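# Fold a long hose fully inside a wire tray

## Task

Get the entire hose into the wire tray, doubling its extra length back so it stays within the tray (the hose is longer than the tray). It is done only if no part pokes out through the tray's sides, beyond either end, or more than a few millimetres above the top wires, and the robot has not fallen or been left leaning.

## Robot and tools

ROBOT. TidyBot++: a mobile base 0.54 m long, 0.50 m wide and 0.38 m tall on four powered casters, carrying one seven-joint arm with a two-finger gripper. The shoulder sits 0.12 m ahead of the base centre and 0.68 m above the floor. Segment lengths: upper arm 0.42 m, forearm 0.31 m, wrist to hand point 0.31 m. At the start the arm is folded with the hand pointing down; the wrist then reaches up to 0.08 m beyond the base front and the elbow is up to 1.15 m high. Cameras: base_camera (pinhole, 644x364) and wrist_camera (fisheye, 644x476, looking where the hand points).

FRAMES. Base frame, in metres: origin on the floor below the base centre, x forward, y left, z up. hand_pose is reported in this frame as the point halfway between the finger pads; the hand's own z axis runs along the fingers and the fingers close along its y axis. The odometry frame is the base frame as it was when the scene began. base_odometry counts wheel turns only (slip looks like travel); its heading is in rad, positive to the left, from -3.142 to 3.142. base_tilt is in degrees, forward and right positive.

move. All keys optional; a call without an action just reports state and images.
- base: an object of relative offsets, counted from where the base last reported itself (or from its current spot if a move was still running). translate_m: forward positive, -2 to 2 m. strafe_m: left positive, -2 to 2 m. rotate_rad: counter-clockwise from above positive, -6.3 to 6.3 rad. Translate and strafe combine into one straight drive along the base axes at command start.
- joints: absolute targets by name, in rad. joint_1_rad any angle (whole arm about vertical, positive clockwise from above, i.e. opposite to heading). joint_2_rad -2.249 to 2.249 (shoulder, 0 = upper arm vertical, positive leans forward). joint_3_rad any angle. joint_4_rad -2.579 to 2.579 (elbow, 0 straight; with joint_3 at 3.14 negative bends forward). joint_5_rad any angle. joint_6_rad -2.099 to 2.099 (wrist; negative bends hand forward with joint_3 at 3.14, joint_5 at 0). joint_7_rad any angle (hand roll; with hand down, positive is counter-clockwise from above; at 1.57 fingers open left/right). gripper_pos 0 (open) to 1 (closed); pad gap about 85 x (1 - gripper_pos) mm. Unlimited joints take the short way, so send steps below half a turn. Done tolerance 0.039 rad for joints 1-4, 0.095 for 5-7, 0.03 for the gripper.
- target: one flat list of 7 numbers [x, y, z, qw, qx, qy, qz], an absolute hand pose in the base frame (metres, unit quaternion). With target, joints may contain only gripper_pos. To fix a miss, add (wanted position minus hand_pose) to the last target's x, y, z. To hold still, resend hand_target, not hand_pose.
- speeds: lower top speeds for this action: translate_m and strafe_m 0.05 to 0.5 m/s (give it under only one key when driving both), rotate_rad 0.1 to 1.57 rad/s.
- cameras: list of base_camera, wrist_camera or all; [] for none.
- blocking: true (default) returns when everything rests; false returns in about 0.5 s while motion continues. A new move overrides only the parts it names.
One action lasts at most 15 s; base drives time out after 14 s.

wait: seconds 0 to 10, plus cameras; reports state, returns early once moves settle. stop: brakes all your running motions. zoom_image: camera and region [x0, y0, x1, y1] in pixels, top-left origin, at most 504 by 504, of that camera's latest image. finished_scene: scene = current scene number; the hose must stay in place without the robot. Irreversible.

RESULTS. move gives done or the worst status. base_status, joint_status, hand_status use: moving, done, off_target (resting away from target, possibly still pushing), stopped, contact_stop, time_out, not_followed, torque_fault, limit_stop_at_motor_heat. hand_status done means within 10 mm and 2 degrees; off_target by up to ~3 cm is normal. hand_target is where joint targets would put the hand; a load makes it hang lower. joint_positions are readings. motor_effort is percent of max torque, peak of last action in brackets, with fixed bias and noise. on_its_own lists unrequested actions. pictures names image order. Lines such as joint command not followed, pose unreachable, cause:, ARM HIT, MOTOR HOT and OVER-TEMPERATURE FAULT flag problems.

CAUTIONS. An unknown key makes a call invalid; an out-of-range value gets it refused, and a refusal or an unplanned stop cancels the rest of the reply's move, wait and finished_scene calls. Unreachable targets wander up to 10 s then time out. The arm neither slows nor avoids obstacles and is not kept off the base; low, forward, close poses can misbehave. Hand_pose may itself be 1-2 cm wrong; trust the cameras. A blocked joint or base keeps pushing. Torque faults (104.5 N m joints 1-4, 51.3 N m joints 5-7) freeze the arm for 10 s. The robot can tip if the raised arm snags while the base moves, or if a stretched arm swings sideways or reaches far over furniture; backing away or retracting rights it. Heat from stretched or loaded holds causes weak-brake stops. Avoid drops, releasing moving objects, slams, hard shoves, heavy yanks on the gripper and hard grips on items still resting on a surface. Keep the robot upright at the end.

Each tool is called as name(argument=value, ...) on one line, values as JSON.

## Session

move()

Scene clock: 0.00 s.
base_odometry: x=+0.000 y=+0.000 heading=+0.000
base_tilt: forward=-0.2 right=-0.2
base_status: not commanded
joint_positions: joint_1_rad=-0.004 joint_2_rad=-0.356 joint_3_rad=+3.164 joint_4_rad=-2.549 joint_5_rad=-0.043 joint_6_rad=-0.842 joint_7_rad=+1.609 gripper_pos=+0.000
joint_status: not commanded
motor_effort: joint_1_rad=+1 joint_2_rad=-1 joint_3_rad=+0 joint_4_rad=+14 joint_5_rad=+0 joint_6_rad=+2 joint_7_rad=+0
hand_pose: x=+0.2615 y=+0.0097 z=+0.5838 quat_wxyz=(-0.019, +0.998, -0.003, +0.054) (m; base frame)
hand_target: x=+0.2616 y=+0.0097 z=+0.5838 quat_wxyz=(-0.019, +0.998, -0.003, +0.054) (m; base frame)
hand_status: not commanded
pictures: base_camera, wrist_camera

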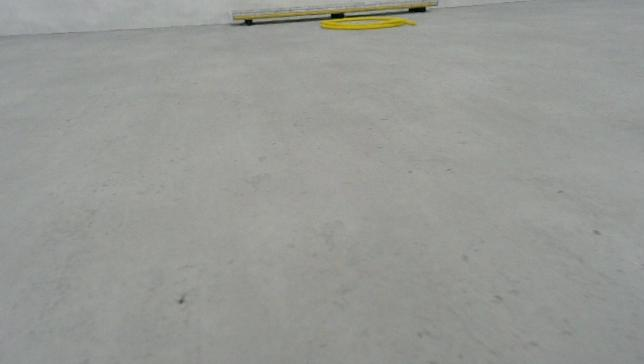

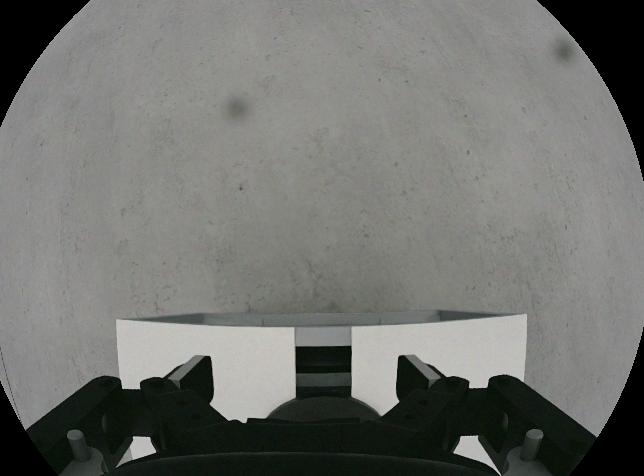

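zoom_image(camera="base_camera", region=[220, 0, 450, 60])

Scaled by 2.191.

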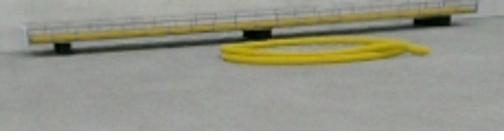

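move(base={"translate_m": 1.0})

Scene clock: 4.50 s.
move: done
base_odometry: x=+1.000 y=+0.000 heading=+0.001
base_tilt: forward=-0.2 right=-0.2
base_status: done
joint_positions: joint_1_rad=-0.004 joint_2_rad=-0.356 joint_3_rad=+3.164 joint_4_rad=-2.549 joint_5_rad=-0.043 joint_6_rad=-0.842 joint_7_rad=+1.609 gripper_pos=+0.000
joint_status: not commanded
motor_effort: joint_1_rad=+0(1) joint_2_rad=-1(3) joint_3_rad=+0(0) joint_4_rad=+14(15) joint_5_rad=-1(1) joint_6_rad=+0(2) joint_7_rad=+0(1)
hand_pose: x=+0.2615 y=+0.0097 z=+0.5838 quat_wxyz=(-0.019, +0.998, -0.003, +0.054) (m; base frame)
hand_target: x=+0.2616 y=+0.0097 z=+0.5838 quat_wxyz=(-0.019, +0.998, -0.003, +0.054) (m; base frame)
hand_status: not commanded
pictures: base_camera, wrist_camera

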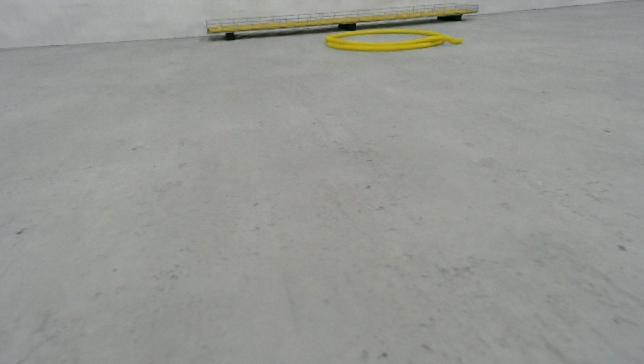

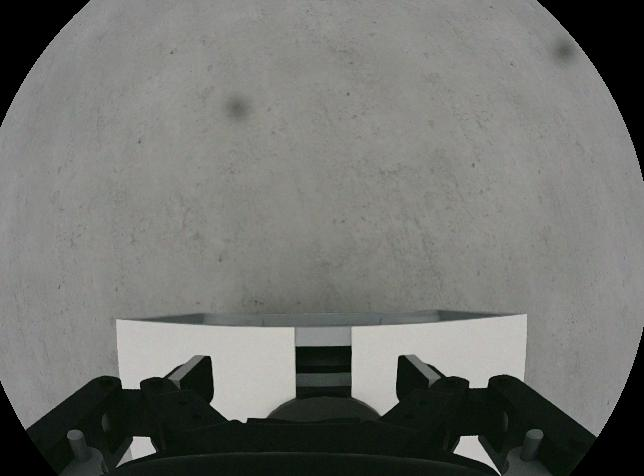

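move(base={"translate_m": 1.2}, cameras=["base_camera"])

zoom_image(camera="base_camera", region=[150, 0, 644, 140])

Scene clock: 8.37 s.
move: done
base_odometry: x=+2.200 y=+0.001 heading=+0.001
base_tilt: forward=-0.2 right=-0.2
base_status: done
joint_positions: joint_1_rad=-0.004 joint_2_rad=-0.356 joint_3_rad=+3.164 joint_4_rad=-2.549 joint_5_rad=-0.043 joint_6_rad=-0.842 joint_7_rad=+1.609 gripper_pos=+0.000
joint_status: not commanded
motor_effort: joint_1_rad=+0(1) joint_2_rad=-1(3) joint_3_rad=+0(0) joint_4_rad=+14(15) joint_5_rad=+0(1) joint_6_rad=+1(2) joint_7_rad=+0(1)
hand_pose: x=+0.2615 y=+0.0097 z=+0.5838 quat_wxyz=(-0.019, +0.998, -0.003, +0.054) (m; base frame)
hand_target: x=+0.2616 y=+0.0097 z=+0.5838 quat_wxyz=(-0.019, +0.998, -0.003, +0.054) (m; base frame)
hand_status: not commanded
pictures: base_camera

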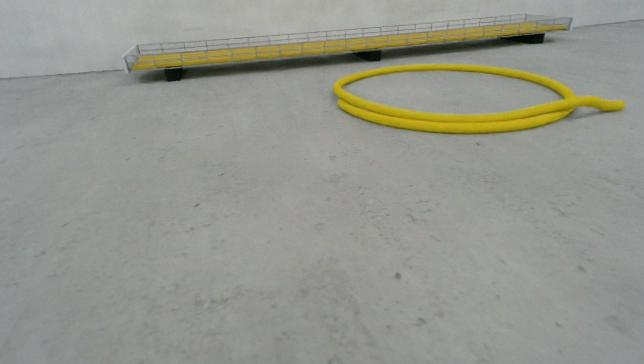

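Scaled by 1.020.

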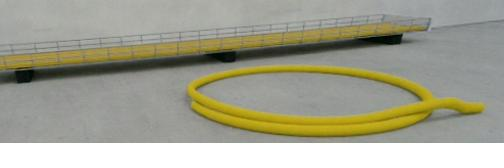

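move(target=[0.5, 0, 0.85, 0, 0.906, 0, 0.423])

Scene clock: 10.50 s.
move: off_target
base_odometry: x=+2.200 y=+0.001 heading=+0.001
base_tilt: forward=-0.2 right=-0.2
base_status: not commanded
joint_positions: joint_1_rad=-0.004 joint_2_rad=-0.405 joint_3_rad=+3.164 joint_4_rad=-2.065 joint_5_rad=-0.043 joint_6_rad=-0.715 joint_7_rad=+1.609 gripper_pos=+0.000
joint_status: not commanded
motor_effort: joint_1_rad=+0(1) joint_2_rad=-5(6) joint_3_rad=+0(0) joint_4_rad=+20(20) joint_5_rad=+0(1) joint_6_rad=+6(6) joint_7_rad=+0(1)
hand_pose: x=+0.4828 y=+0.0029 z=+0.8167 quat_wxyz=(-0.013, +0.927, -0.001, +0.374) (m; base frame)
hand_target: x=+0.5000 y=+0.0000 z=+0.8500 quat_wxyz=(+0.000, +0.906, +0.000, +0.423) (m; base frame)
hand_status: off_target (0.038 m and 6.3 deg from the pose sent, 0.358 m and 43.9 deg at the start)
pictures: base_camera, wrist_camera

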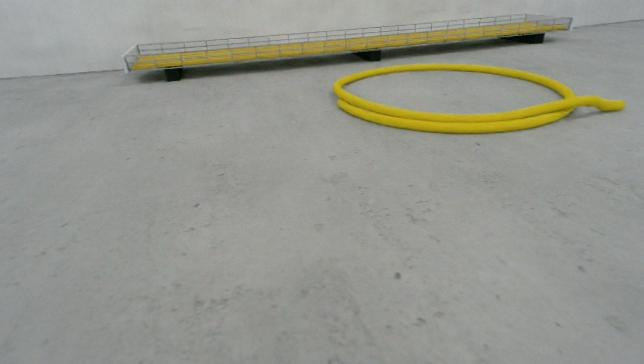

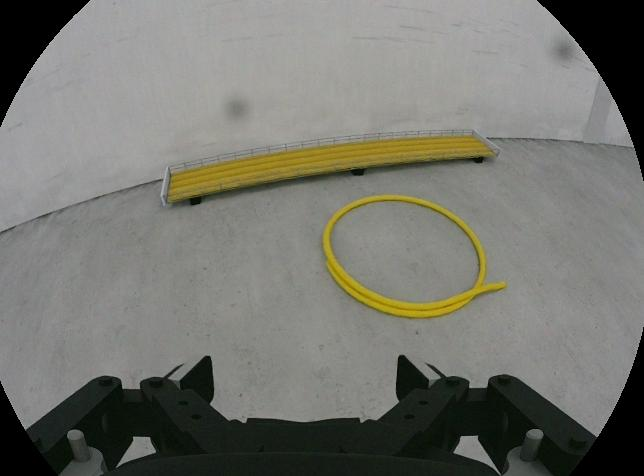

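zoom_image(camera="wrist_camera", region=[150, 120, 330, 220])

zoom_image(camera="wrist_camera", region=[330, 110, 520, 210])

zoom_image(camera="wrist_camera", region=[310, 180, 520, 330])

Scaled by 2.800.

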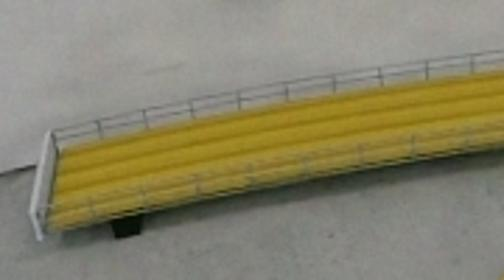

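Scaled by 2.653.

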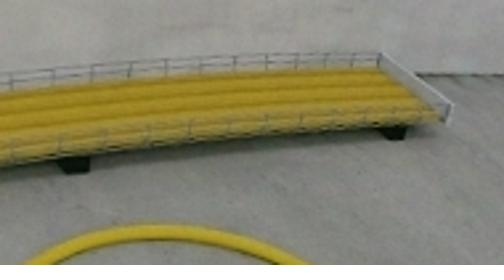

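Scaled by 2.400.

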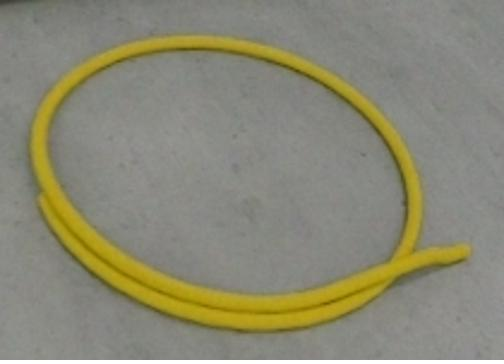

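move(base={"translate_m": 0.95, "strafe_m": 0.42, "rotate_rad": 0.456})

zoom_image(camera="wrist_camera", region=[70, 60, 570, 360])

Scene clock: 14.57 s.
move: done
base_odometry: x=+3.150 y=+0.421 heading=+0.457
base_tilt: forward=-0.2 right=-0.2
base_status: done
joint_positions: joint_1_rad=-0.004 joint_2_rad=-0.417 joint_3_rad=+3.156 joint_4_rad=-2.064 joint_5_rad=-0.043 joint_6_rad=-0.708 joint_7_rad=+1.609 gripper_pos=+0.000
joint_status: not commanded
motor_effort: joint_1_rad=+1(1) joint_2_rad=-5(8) joint_3_rad=+0(2) joint_4_rad=+20(21) joint_5_rad=+0(1) joint_6_rad=+6(7) joint_7_rad=+0(1)
hand_pose: x=+0.4827 y=+0.0060 z=+0.8231 quat_wxyz=(-0.013, +0.923, +0.003, +0.384) (m; base frame)
hand_target: x=+0.5000 y=+0.0000 z=+0.8500 quat_wxyz=(+0.000, +0.906, +0.000, +0.423) (m; base frame)
hand_status: not commanded
pictures: base_camera, wrist_camera

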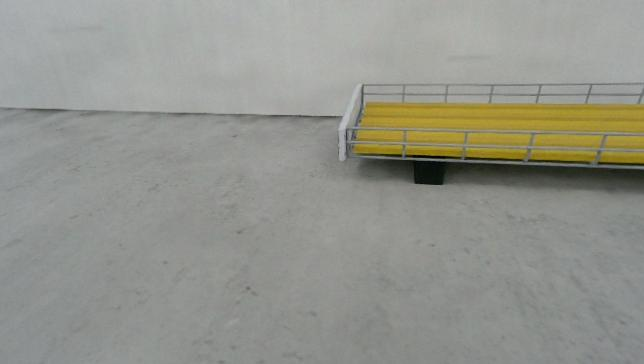

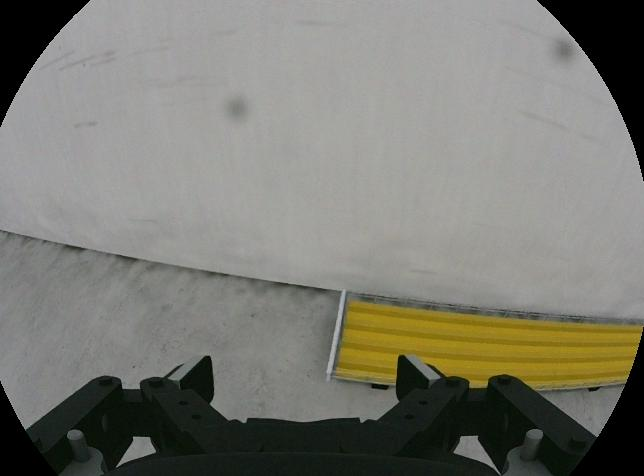

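Scaled by 1.008.

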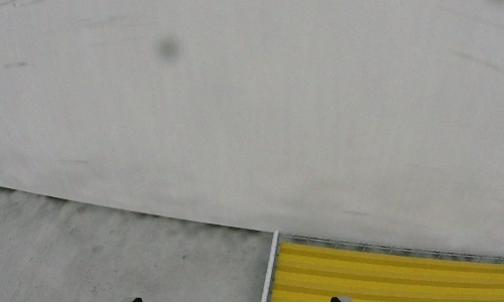

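zoom_image(camera="base_camera", region=[320, 60, 644, 200])

zoom_image(camera="wrist_camera", region=[310, 270, 644, 400])

Scaled by 1.556.

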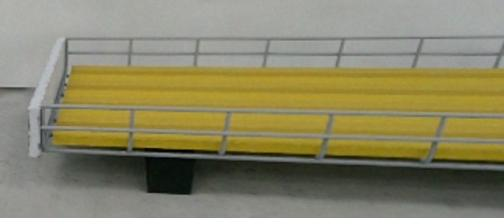

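Scaled by 1.509.

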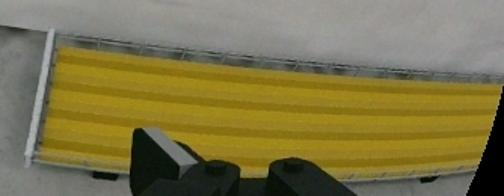

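move(base={"rotate_rad": -0.08}, joints={"joint_1_rad": 1.5})

zoom_image(camera="wrist_camera", region=[70, 60, 570, 476])

Scene clock: 17.63 s.
move: done
base_odometry: x=+3.150 y=+0.421 heading=+0.377
base_tilt: forward=-0.2 right=-0.2
base_status: done
joint_positions: joint_1_rad=+1.483 joint_2_rad=-0.417 joint_3_rad=+3.154 joint_4_rad=-2.064 joint_5_rad=-0.043 joint_6_rad=-0.708 joint_7_rad=+1.609 gripper_pos=+0.000
joint_status: all done
motor_effort: joint_1_rad=+0(2) joint_2_rad=-5(6) joint_3_rad=+0(2) joint_4_rad=+20(21) joint_5_rad=-1(1) joint_6_rad=+7(7) joint_7_rad=+1(1)
hand_pose: x=+0.1560 y=-0.3618 z=+0.8231 quat_wxyz=(+0.250, +0.682, -0.622, +0.291) (m; base frame)
hand_target: x=+0.1443 y=-0.3802 z=+0.8500 quat_wxyz=(+0.289, +0.662, -0.619, +0.309) (m; base frame)
hand_status: not commanded
pictures: base_camera, wrist_camera

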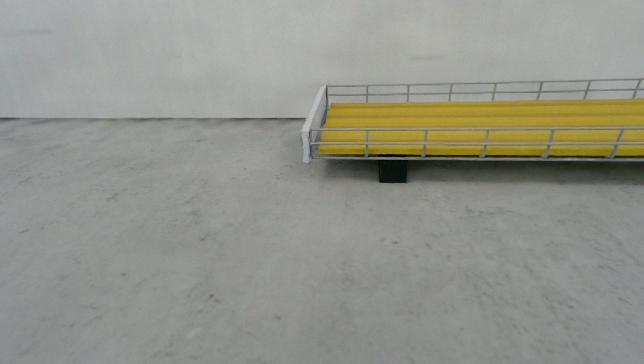

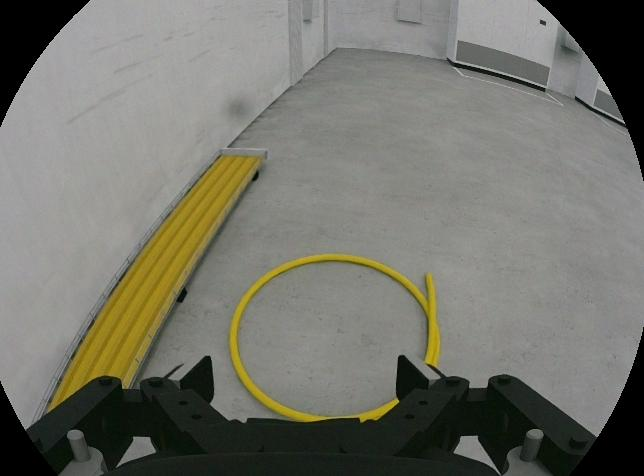

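Scaled by 1.008.

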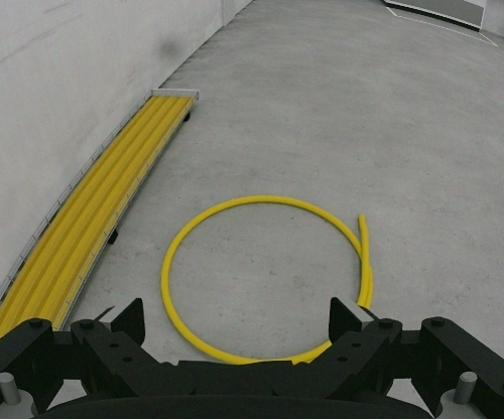

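move(joints={"joint_1_rad": 1.75, "joint_6_rad": -1.35}, cameras=["wrist_camera"])

Scene clock: 19.43 s.
move: done
base_odometry: x=+3.150 y=+0.421 heading=+0.377
base_tilt: forward=-0.2 right=-0.2
base_status: not commanded
joint_positions: joint_1_rad=+1.733 joint_2_rad=-0.417 joint_3_rad=+3.154 joint_4_rad=-2.062 joint_5_rad=-0.043 joint_6_rad=-1.287 joint_7_rad=+1.609 gripper_pos=+0.000
joint_status: all done
motor_effort: joint_1_rad=+1(2) joint_2_rad=-2(6) joint_3_rad=+0(1) joint_4_rad=+18(21) joint_5_rad=-1(1) joint_6_rad=+2(7) joint_7_rad=+0(1)
hand_pose: x=+0.0967 y=-0.2073 z=+0.7392 quat_wxyz=(+0.066, +0.651, -0.752, +0.084) (m; base frame)
hand_target: x=+0.0841 y=-0.1917 z=+0.7430 quat_wxyz=(+0.064, +0.637, -0.766, +0.055) (m; base frame)
hand_status: not commanded
pictures: wrist_camera

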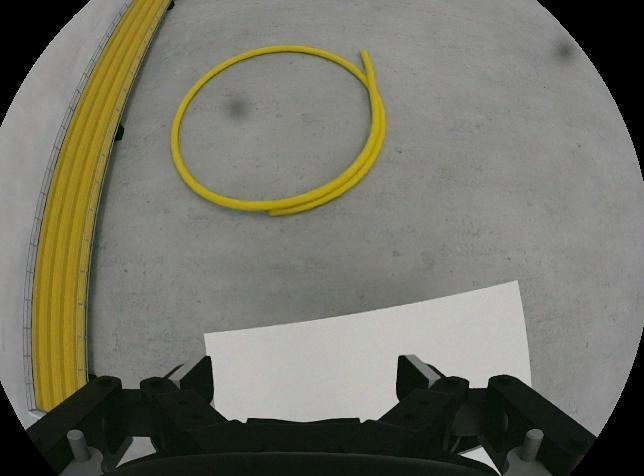

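zoom_image(camera="wrist_camera", region=[150, 30, 400, 230])

zoom_image(camera="wrist_camera", region=[10, 200, 140, 430])

Scaled by 2.016.

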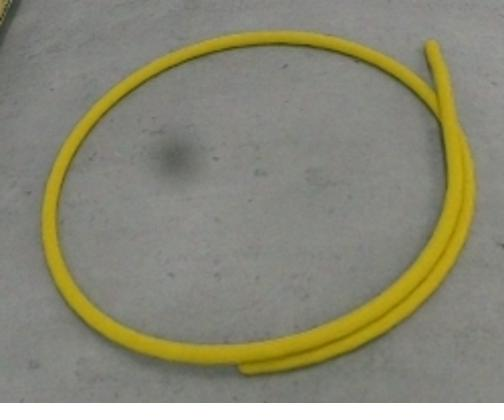

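Scaled by 2.191.

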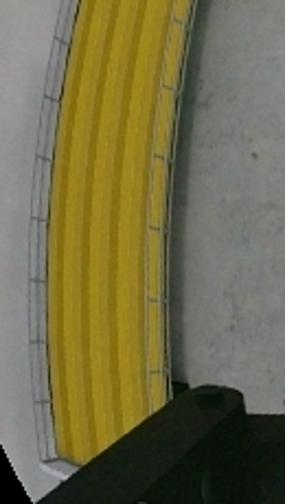

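move(base={"translate_m": -0.9, "rotate_rad": -0.05}, joints={"joint_1_rad": 0.0, "joint_6_rad": -1.0}, cameras=[])

move(base={"strafe_m": -1.05})

Scene clock: 24.03 s.
move: done
base_odometry: x=+2.313 y=+0.090 heading=+0.327
base_tilt: forward=-0.2 right=-0.2
base_status: done
joint_positions: joint_1_rad=+0.017 joint_2_rad=-0.419 joint_3_rad=+3.154 joint_4_rad=-2.062 joint_5_rad=-0.043 joint_6_rad=-1.066 joint_7_rad=+1.609 gripper_pos=+0.000
joint_status: all done
motor_effort: joint_1_rad=+0(2) joint_2_rad=-4(5) joint_3_rad=+0(2) joint_4_rad=+19(19) joint_5_rad=+0(1) joint_6_rad=+3(5) joint_7_rad=+0(1)
hand_pose: x=+0.3924 y=+0.0050 z=+0.7613 quat_wxyz=(-0.016, +0.976, -0.002, +0.215) (m; base frame)
hand_target: x=+0.4159 y=-0.0009 z=+0.7796 quat_wxyz=(+0.000, +0.966, -0.002, +0.257) (m; base frame)
hand_status: not commanded
pictures: none
No camera images: "cameras" was empty.

Scene clock: 27.40 s.
move: done
base_odometry: x=+2.650 y=-0.905 heading=+0.326
base_tilt: forward=-0.3 right=-0.2
base_status: done
joint_positions: joint_1_rad=+0.016 joint_2_rad=-0.419 joint_3_rad=+3.153 joint_4_rad=-2.062 joint_5_rad=-0.043 joint_6_rad=-1.065 joint_7_rad=+1.609 gripper_pos=+0.000
joint_status: not commanded
motor_effort: joint_1_rad=+0(1) joint_2_rad=-3(4) joint_3_rad=+0(2) joint_4_rad=+19(19) joint_5_rad=+0(1) joint_6_rad=+4(5) joint_7_rad=+0(1)
hand_pose: x=+0.3927 y=+0.0053 z=+0.7614 quat_wxyz=(-0.016, +0.976, -0.001, +0.216) (m; base frame)
hand_target: x=+0.4159 y=-0.0009 z=+0.7796 quat_wxyz=(+0.000, +0.966, -0.002, +0.257) (m; base frame)
hand_status: not commanded
pictures: base_camera, wrist_camera

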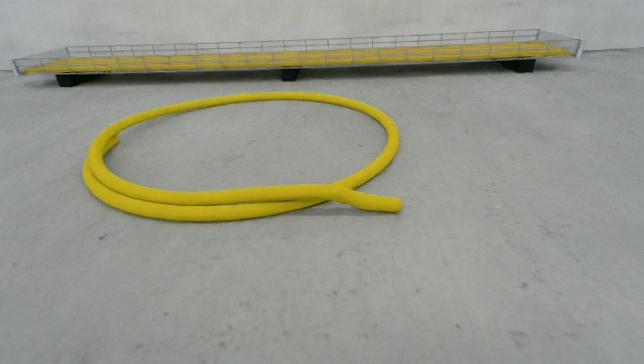

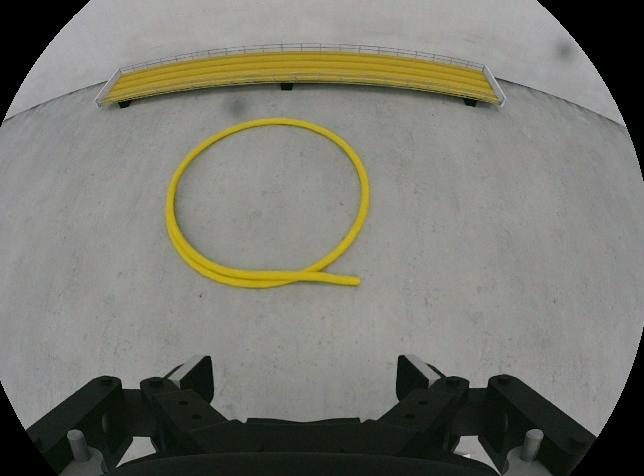

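move(target=[0.72, -0.055, 0.18, 0, 0.7071, 0.7071, 0])

Scene clock: 30.97 s.
move: off_target
base_odometry: x=+2.650 y=-0.905 heading=+0.326
base_tilt: forward=-0.2 right=-0.2
base_status: not commanded
joint_positions: joint_1_rad=+0.194 joint_2_rad=+1.448 joint_3_rad=+2.897 joint_4_rad=-1.097 joint_5_rad=+0.348 joint_6_rad=-0.734 joint_7_rad=+2.913 gripper_pos=+0.000
joint_status: not commanded
motor_effort: joint_1_rad=+0(1) joint_2_rad=-46(49) joint_3_rad=-5(5) joint_4_rad=+8(20) joint_5_rad=+0(1) joint_6_rad=+0(4) joint_7_rad=+0(1)
hand_pose: x=+0.6840 y=-0.0383 z=+0.1751 quat_wxyz=(-0.043, +0.742, +0.668, -0.027) (m; base frame)
hand_target: x=+0.7200 y=-0.0550 z=+0.1800 quat_wxyz=(+0.000, +0.707, +0.707, +0.000) (m; base frame)
hand_status: off_target (0.040 m and 8.3 deg from the pose sent, 0.670 m and 92.8 deg at the start)
pictures: base_camera, wrist_camera

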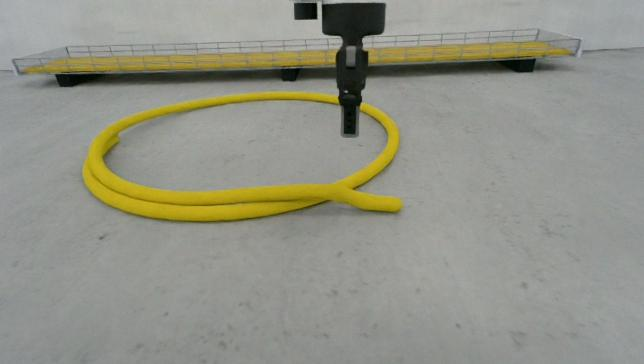

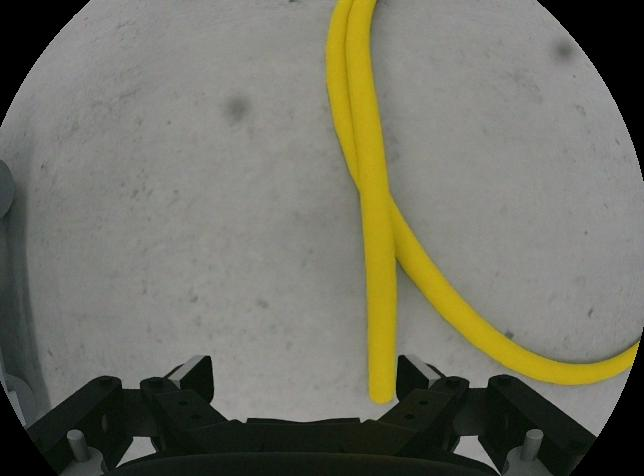

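move(target=[0.764, -0.095, 0.1, 0.04, 0.67, 0.74, 0.027], cameras=["wrist_camera"])

Scene clock: 32.77 s.
move: off_target
base_odometry: x=+2.650 y=-0.905 heading=+0.326
base_tilt: forward=-0.2 right=-0.2
base_status: not commanded
joint_positions: joint_1_rad=+0.223 joint_2_rad=+1.668 joint_3_rad=+2.897 joint_4_rad=-0.814 joint_5_rad=+0.348 joint_6_rad=-0.689 joint_7_rad=+3.121 gripper_pos=+0.000
joint_status: not commanded
motor_effort: joint_1_rad=+1(1) joint_2_rad=-48(51) joint_3_rad=-4(5) joint_4_rad=+10(10) joint_5_rad=+0(1) joint_6_rad=+0(1) joint_7_rad=+0(1)
hand_pose: x=+0.7300 y=-0.0728 z=+0.0914 quat_wxyz=(-0.007, +0.705, +0.709, +0.010) (m; base frame)
hand_target: x=+0.7640 y=-0.0950 z=+0.1000 quat_wxyz=(+0.040, +0.670, +0.740, +0.027) (m; base frame)
hand_status: off_target (0.041 m and 7.9 deg from the pose sent, 0.124 m and 16.2 deg at the start)
pictures: wrist_camera

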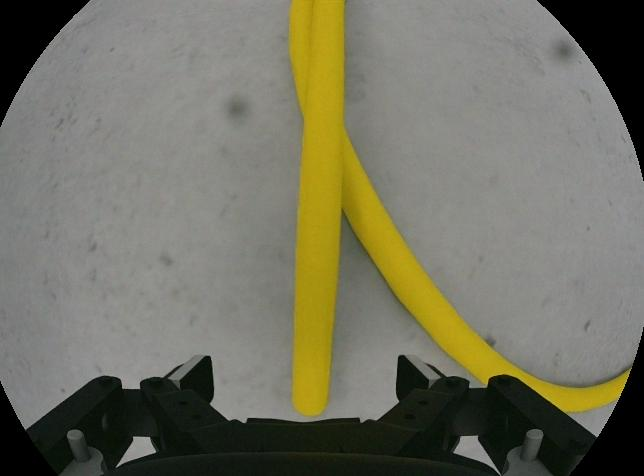

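move(target=[0.764, -0.095, 0.042, 0.04, 0.67, 0.74, 0.027], cameras=["wrist_camera"])

Scene clock: 34.37 s.
move: off_target
base_odometry: x=+2.650 y=-0.905 heading=+0.326
base_tilt: forward=-0.2 right=-0.2
base_status: not commanded
joint_positions: joint_1_rad=+0.222 joint_2_rad=+1.824 joint_3_rad=+2.918 joint_4_rad=-0.607 joint_5_rad=+0.348 joint_6_rad=-0.689 joint_7_rad=+3.201 gripper_pos=+0.000
joint_status: not commanded
motor_effort: joint_1_rad=+0(2) joint_2_rad=-48(50) joint_3_rad=-3(4) joint_4_rad=+10(12) joint_5_rad=+0(1) joint_6_rad=+0(1) joint_7_rad=+0(1)
hand_pose: x=+0.7403 y=-0.0998 z=+0.0343 quat_wxyz=(+0.020, +0.691, +0.722, +0.009) (m; base frame)
hand_target: x=+0.7640 y=-0.0950 z=+0.0420 quat_wxyz=(+0.040, +0.670, +0.740, +0.027) (m; base frame)
hand_status: off_target (0.025 m and 4.4 deg from the pose sent, 0.064 m and 7.9 deg at the start)
pictures: wrist_camera

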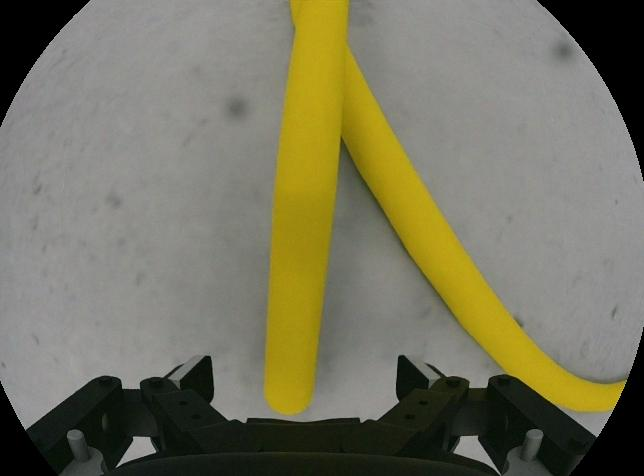

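move(target=[0.764, -0.085, 0.032, 0.04, 0.67, 0.74, 0.027], cameras=[])

move(joints={"gripper_pos": 0.8}, cameras=["wrist_camera"])

Scene clock: 35.20 s.
move: off_target
base_odometry: x=+2.650 y=-0.905 heading=+0.326
base_tilt: forward=-0.2 right=-0.2
base_status: not commanded
joint_positions: joint_1_rad=+0.199 joint_2_rad=+1.841 joint_3_rad=+2.926 joint_4_rad=-0.568 joint_5_rad=+0.348 joint_6_rad=-0.689 joint_7_rad=+3.201 gripper_pos=+0.000
joint_status: not commanded
motor_effort: joint_1_rad=+1(2) joint_2_rad=-48(49) joint_3_rad=-3(3) joint_4_rad=+11(12) joint_5_rad=+0(0) joint_6_rad=+0(1) joint_7_rad=+0(0)
hand_pose: x=+0.7507 y=-0.0941 z=+0.0317 quat_wxyz=(+0.032, +0.685, +0.728, +0.011) (m; base frame)
hand_target: x=+0.7640 y=-0.0850 z=+0.0320 quat_wxyz=(+0.040, +0.670, +0.740, +0.027) (m; base frame)
hand_status: off_target (0.016 m and 3.0 deg from the pose sent, 0.028 m and 4.4 deg at the start)
pictures: none
No camera images: "cameras" was empty.

Scene clock: 36.20 s.
move: done
base_odometry: x=+2.650 y=-0.905 heading=+0.326
base_tilt: forward=-0.2 right=-0.2
base_status: not commanded
joint_positions: joint_1_rad=+0.199 joint_2_rad=+1.841 joint_3_rad=+2.927 joint_4_rad=-0.568 joint_5_rad=+0.348 joint_6_rad=-0.689 joint_7_rad=+3.201 gripper_pos=+0.773
joint_status: all done
motor_effort: joint_1_rad=+0(1) joint_2_rad=-47(49) joint_3_rad=-3(4) joint_4_rad=+11(14) joint_5_rad=+0(1) joint_6_rad=+2(6) joint_7_rad=+0(1)
hand_pose: x=+0.7508 y=-0.0947 z=+0.0319 quat_wxyz=(+0.032, +0.685, +0.728, +0.010) (m; base frame)
hand_target: x=+0.7640 y=-0.0850 z=+0.0320 quat_wxyz=(+0.040, +0.670, +0.740, +0.027) (m; base frame)
hand_status: not commanded
pictures: wrist_camera

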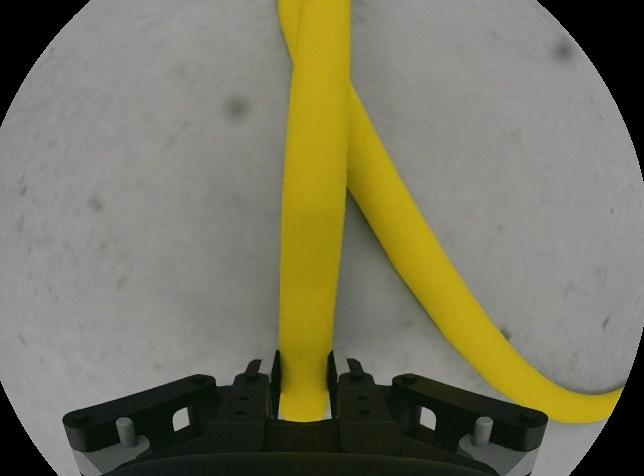

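move(joints={"gripper_pos": 0.87}, target=[0.68, -0.05, 0.30, 0.0, 0.7071, 0.7071, 0])

Scene clock: 38.80 s.
move: off_target
base_odometry: x=+2.650 y=-0.905 heading=+0.326
base_tilt: forward=-0.2 right=-0.2
base_status: not commanded
joint_positions: joint_1_rad=+0.236 joint_2_rad=+1.181 joint_3_rad=+2.864 joint_4_rad=-1.363 joint_5_rad=+0.374 joint_6_rad=-0.689 joint_7_rad=+2.971 gripper_pos=+0.773
joint_status: gripper_pos off_target (ended at +0.773, target +0.870)
motor_effort: joint_1_rad=+1(3) joint_2_rad=-46(52) joint_3_rad=-6(6) joint_4_rad=+9(12) joint_5_rad=-1(1) joint_6_rad=-1(3) joint_7_rad=+1(1)
hand_pose: x=+0.6716 y=-0.0401 z=+0.2850 quat_wxyz=(-0.023, +0.705, +0.709, -0.004) (m; base frame)
hand_target: x=+0.6800 y=-0.0500 z=+0.3000 quat_wxyz=(+0.000, +0.707, +0.707, +0.000) (m; base frame)
hand_status: off_target (0.020 m and 2.7 deg from the pose sent, 0.281 m and 5.2 deg at the start)
pictures: base_camera, wrist_camera

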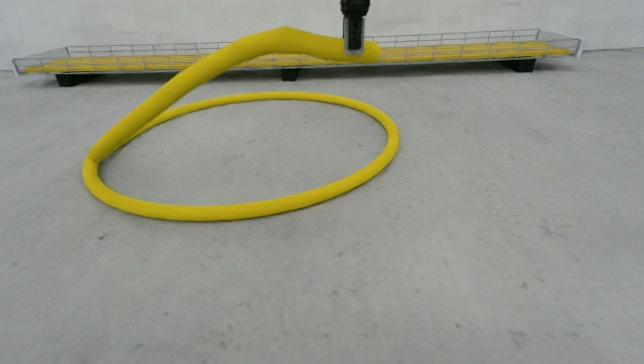

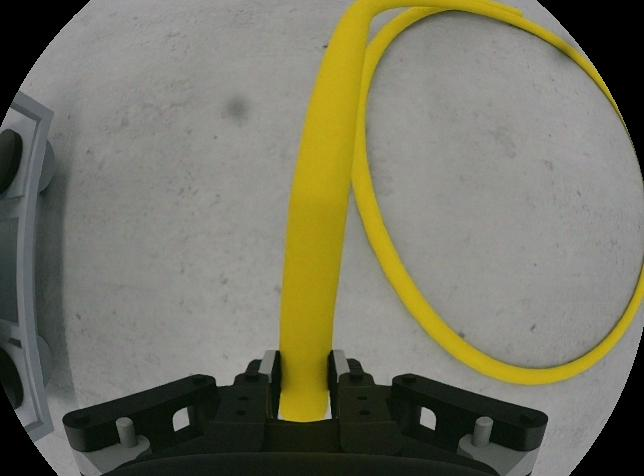

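move(base={"strafe_m": 1.0}, speeds={"strafe_m": 0.3}, target=[0.62, 0.0, 0.38, 0.0, 0.924, 0.383, 0])

Scene clock: 43.63 s.
move: off_target
base_odometry: x=+2.330 y=+0.042 heading=+0.326
base_tilt: forward=-0.2 right=-0.2
base_status: done
joint_positions: joint_1_rad=+0.119 joint_2_rad=+0.914 joint_3_rad=+2.981 joint_4_rad=-1.650 joint_5_rad=+0.303 joint_6_rad=-0.679 joint_7_rad=+2.221 gripper_pos=+0.773
joint_status: not commanded
motor_effort: joint_1_rad=-3(5) joint_2_rad=-41(47) joint_3_rad=-6(8) joint_4_rad=+9(12) joint_5_rad=+0(2) joint_6_rad=+0(3) joint_7_rad=+2(3)
hand_pose: x=+0.6000 y=-0.0269 z=+0.3702 quat_wxyz=(+0.012, +0.904, +0.426, -0.046) (m; base frame)
hand_target: x=+0.6200 y=+0.0000 z=+0.3800 quat_wxyz=(+0.000, +0.924, +0.383, +0.000) (m; base frame)
hand_status: off_target (0.035 m and 7.7 deg from the pose sent, 0.115 m and 45.4 deg at the start)
pictures: base_camera, wrist_camera

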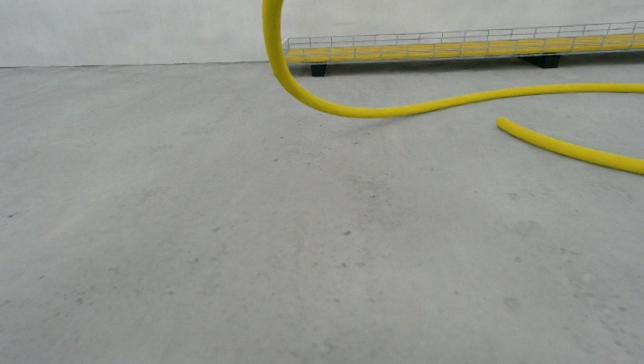

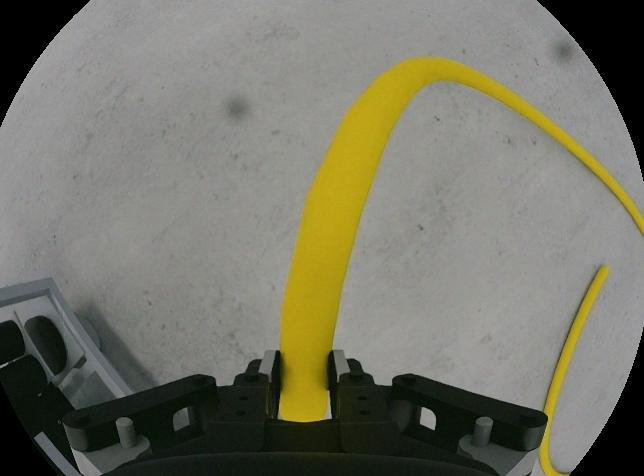

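move(base={"strafe_m": 0.4}, speeds={"strafe_m": 0.3}, target=[0.62, -0.15, 0.40, 0.0, 0.924, -0.383, 0], cameras=["base_camera"])

Scene clock: 46.13 s.
move: off_target
base_odometry: x=+2.201 y=+0.421 heading=+0.326
base_tilt: forward=-0.2 right=-0.2
base_status: done
joint_positions: joint_1_rad=+0.183 joint_2_rad=+0.909 joint_3_rad=+3.300 joint_4_rad=-1.609 joint_5_rad=-0.123 joint_6_rad=-0.679 joint_7_rad=+1.308 gripper_pos=+0.773
joint_status: not commanded
motor_effort: joint_1_rad=-1(5) joint_2_rad=-42(43) joint_3_rad=+1(7) joint_4_rad=+10(12) joint_5_rad=+0(1) joint_6_rad=+0(2) joint_7_rad=+0(3)
hand_pose: x=+0.5985 y=-0.1515 z=+0.3762 quat_wxyz=(+0.025, +0.948, -0.316, -0.022) (m; base frame)
hand_target: x=+0.6200 y=-0.1500 z=+0.4000 quat_wxyz=(+0.000, +0.924, -0.383, +0.000) (m; base frame)
hand_status: off_target (0.032 m and 9.0 deg from the pose sent, 0.128 m and 95.6 deg at the start)
pictures: base_camera

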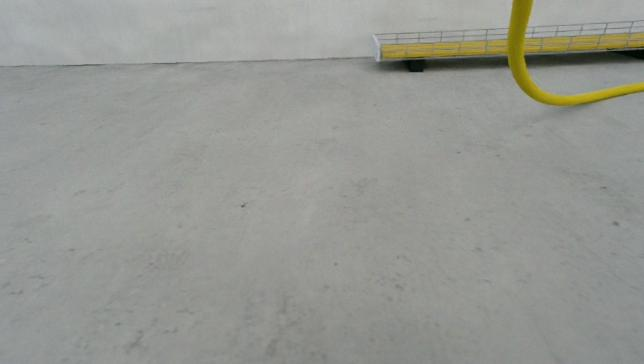

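move(base={"translate_m": 0.95}, speeds={"translate_m": 0.3}, target=[0.58, -0.2, 0.42, 0.0, 0.76, -0.65, 0])

Scene clock: 50.33 s.
move: off_target
base_odometry: x=+3.101 y=+0.726 heading=+0.327
base_tilt: forward=-0.2 right=-0.2
base_status: done
joint_positions: joint_1_rad=+0.200 joint_2_rad=+0.846 joint_3_rad=+3.432 joint_4_rad=-1.659 joint_5_rad=-0.280 joint_6_rad=-0.698 joint_7_rad=+0.925 gripper_pos=+0.773
joint_status: not commanded
motor_effort: joint_1_rad=+3(4) joint_2_rad=-40(43) joint_3_rad=+6(7) joint_4_rad=+13(14) joint_5_rad=+1(1) joint_6_rad=+4(5) joint_7_rad=+0(2)
hand_pose: x=+0.5771 y=-0.1940 z=+0.4041 quat_wxyz=(+0.021, +0.807, -0.590, -0.005) (m; base frame)
hand_target: x=+0.5800 y=-0.2000 z=+0.4200 quat_wxyz=(+0.000, +0.760, -0.650, +0.000) (m; base frame)
hand_status: off_target (0.017 m and 9.1 deg from the pose sent, 0.068 m and 44.4 deg at the start)
pictures: base_camera, wrist_camera

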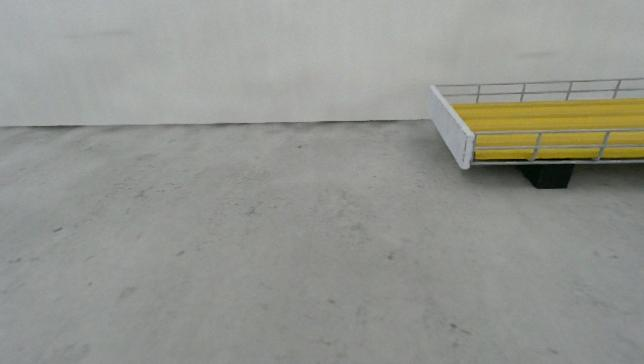

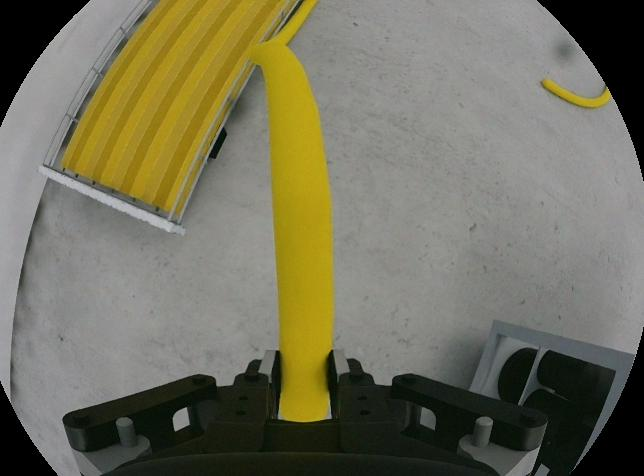

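move(base={"translate_m": 0.36}, speeds={"translate_m": 0.25}, target=[0.66, -0.32, 0.40, 0.0, 0.66, -0.75, 0])

Scene clock: 52.90 s.
move: off_target
base_odometry: x=+3.442 y=+0.842 heading=+0.327
base_tilt: forward=-0.2 right=-0.2
base_status: done
joint_positions: joint_1_rad=+0.382 joint_2_rad=+1.093 joint_3_rad=+3.432 joint_4_rad=-1.156 joint_5_rad=-0.280 joint_6_rad=-0.986 joint_7_rad=+0.653 gripper_pos=+0.773
joint_status: not commanded
motor_effort: joint_1_rad=+1(6) joint_2_rad=-50(52) joint_3_rad=+5(8) joint_4_rad=+17(18) joint_5_rad=+2(4) joint_6_rad=+4(7) joint_7_rad=+2(3)
hand_pose: x=+0.6398 y=-0.3030 z=+0.3746 quat_wxyz=(+0.020, +0.693, -0.720, -0.024) (m; base frame)
hand_target: x=+0.6600 y=-0.3200 z=+0.4000 quat_wxyz=(+0.000, +0.661, -0.751, +0.000) (m; base frame)
hand_status: off_target (0.037 m and 6.3 deg from the pose sent, 0.151 m and 25.1 deg at the start)
pictures: base_camera, wrist_camera

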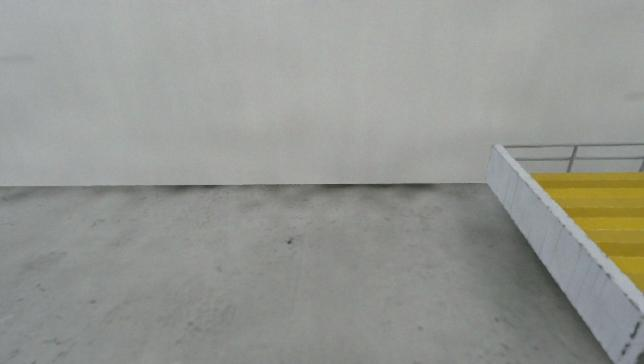

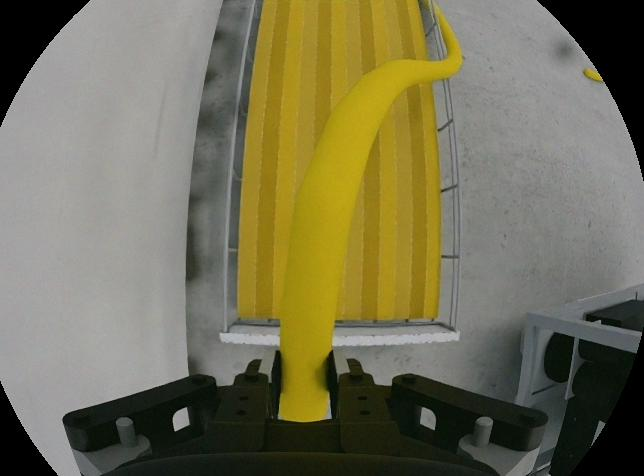

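move(target=[0.692, -0.365, 0.24, 0.0, 0.68, -0.733, 0.03], cameras=["wrist_camera"])

Scene clock: 54.90 s.
move: off_target
base_odometry: x=+3.442 y=+0.842 heading=+0.327
base_tilt: forward=-0.2 right=-0.2
base_status: not commanded
joint_positions: joint_1_rad=+0.446 joint_2_rad=+1.440 joint_3_rad=+3.399 joint_4_rad=-0.876 joint_5_rad=-0.280 joint_6_rad=-0.944 joint_7_rad=+0.653 gripper_pos=+0.773
joint_status: not commanded
motor_effort: joint_1_rad=+2(5) joint_2_rad=-52(55) joint_3_rad=+5(6) joint_4_rad=+14(17) joint_5_rad=+3(4) joint_6_rad=+3(6) joint_7_rad=+2(2)
hand_pose: x=+0.6472 y=-0.3286 z=+0.2180 quat_wxyz=(+0.028, +0.700, -0.712, -0.040) (m; base frame)
hand_target: x=+0.6920 y=-0.3650 z=+0.2400 quat_wxyz=(+0.000, +0.680, -0.733, +0.030) (m; base frame)
hand_status: off_target (0.062 m and 9.2 deg from the pose sent, 0.157 m and 6.9 deg at the start)
pictures: wrist_camera

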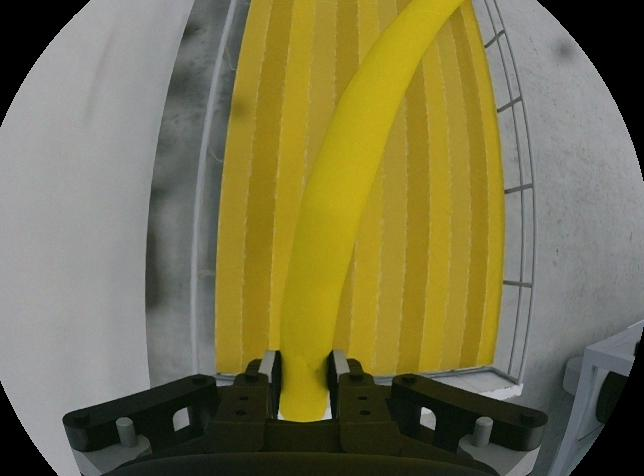

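move(target=[0.71, -0.405, 0.19, -0.02, 0.665, -0.745, 0.06], cameras=["wrist_camera"])

Scene clock: 56.57 s.
move: off_target
base_odometry: x=+3.442 y=+0.842 heading=+0.327
base_tilt: forward=-0.2 right=-0.2
base_status: not commanded
joint_positions: joint_1_rad=+0.527 joint_2_rad=+1.590 joint_3_rad=+3.364 joint_4_rad=-0.658 joint_5_rad=-0.280 joint_6_rad=-0.925 joint_7_rad=+0.653 gripper_pos=+0.773
joint_status: not commanded
motor_effort: joint_1_rad=+1(3) joint_2_rad=-54(56) joint_3_rad=+3(5) joint_4_rad=+15(16) joint_5_rad=+2(3) joint_6_rad=+3(4) joint_7_rad=+2(3)
hand_pose: x=+0.6702 y=-0.3687 z=+0.1672 quat_wxyz=(+0.002, +0.691, -0.723, -0.006) (m; base frame)
hand_target: x=+0.7100 y=-0.4050 z=+0.1900 quat_wxyz=(-0.020, +0.665, -0.745, +0.060) (m; base frame)
hand_status: off_target (0.058 m and 8.9 deg from the pose sent, 0.103 m and 13.8 deg at the start)
pictures: wrist_camera

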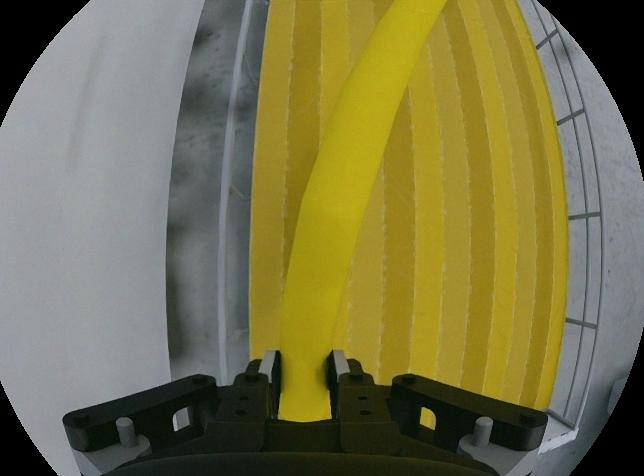

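move(target=[0.71, -0.40, 0.135, -0.02, 0.665, -0.745, 0.06], cameras=["wrist_camera"])

Scene clock: 58.10 s.
move: off_target
base_odometry: x=+3.442 y=+0.842 heading=+0.327
base_tilt: forward=-0.2 right=-0.2
base_status: not commanded
joint_positions: joint_1_rad=+0.542 joint_2_rad=+1.733 joint_3_rad=+3.348 joint_4_rad=-0.512 joint_5_rad=-0.280 joint_6_rad=-0.918 joint_7_rad=+0.625 gripper_pos=+0.773
joint_status: not commanded
motor_effort: joint_1_rad=+1(2) joint_2_rad=-54(57) joint_3_rad=+2(4) joint_4_rad=+15(16) joint_5_rad=+1(2) joint_6_rad=+3(3) joint_7_rad=+2(2)
hand_pose: x=+0.6709 y=-0.3617 z=+0.1072 quat_wxyz=(-0.008, +0.687, -0.727, -0.005) (m; base frame)
hand_target: x=+0.7100 y=-0.4000 z=+0.1350 quat_wxyz=(-0.020, +0.665, -0.745, +0.060) (m; base frame)
hand_status: off_target (0.061 m and 8.2 deg from the pose sent, 0.060 m and 8.9 deg at the start)
pictures: wrist_camera

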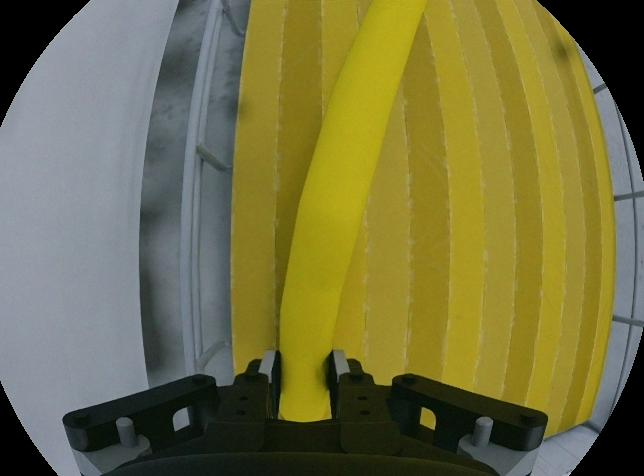

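move(target=[0.71, -0.40, 0.115, -0.02, 0.665, -0.745, 0.06], cameras=[])

move(target=[0.71, -0.40, 0.10, -0.02, 0.665, -0.745, 0.06], cameras=["wrist_camera"])

Scene clock: 59.10 s.
move: off_target
base_odometry: x=+3.442 y=+0.842 heading=+0.327
base_tilt: forward=-0.2 right=-0.2
base_status: not commanded
joint_positions: joint_1_rad=+0.555 joint_2_rad=+1.771 joint_3_rad=+3.335 joint_4_rad=-0.422 joint_5_rad=-0.280 joint_6_rad=-0.918 joint_7_rad=+0.608 gripper_pos=+0.774
joint_status: not commanded
motor_effort: joint_1_rad=+0(1) joint_2_rad=-52(54) joint_3_rad=+1(2) joint_4_rad=+16(16) joint_5_rad=+0(1) joint_6_rad=+4(5) joint_7_rad=+1(2)
hand_pose: x=+0.6917 y=-0.3703 z=+0.1044 quat_wxyz=(-0.022, +0.681, -0.732, +0.017) (m; base frame)
hand_target: x=+0.7100 y=-0.4000 z=+0.1150 quat_wxyz=(-0.020, +0.665, -0.745, +0.060) (m; base frame)
hand_status: off_target (0.036 m and 5.5 deg from the pose sent, 0.055 m and 8.2 deg at the start)
pictures: none
No camera images: "cameras" was empty.

Scene clock: 60.00 s.
move: off_target
base_odometry: x=+3.442 y=+0.842 heading=+0.327
base_tilt: forward=-0.2 right=-0.2
base_status: not commanded
joint_positions: joint_1_rad=+0.572 joint_2_rad=+1.800 joint_3_rad=+3.317 joint_4_rad=-0.352 joint_5_rad=-0.268 joint_6_rad=-0.966 joint_7_rad=+0.593 gripper_pos=+0.774
joint_status: not commanded
motor_effort: joint_1_rad=-1(2) joint_2_rad=-47(52) joint_3_rad=+0(1) joint_4_rad=+20(20) joint_5_rad=-1(1) joint_6_rad=+14(16) joint_7_rad=+0(2)
hand_pose: x=+0.6922 y=-0.3716 z=+0.1026 quat_wxyz=(-0.029, +0.676, -0.737, +0.010) (m; base frame)
hand_target: x=+0.7100 y=-0.4000 z=+0.1000 quat_wxyz=(-0.020, +0.665, -0.745, +0.060) (m; base frame)
hand_status: off_target (0.034 m and 6.0 deg from the pose sent, 0.035 m and 5.5 deg at the start)
pictures: wrist_camera

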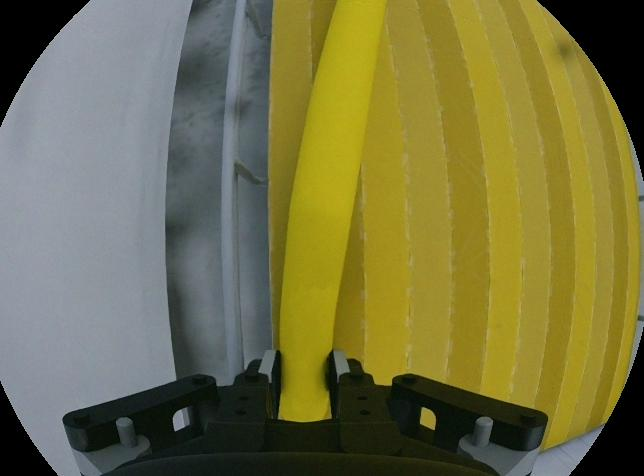

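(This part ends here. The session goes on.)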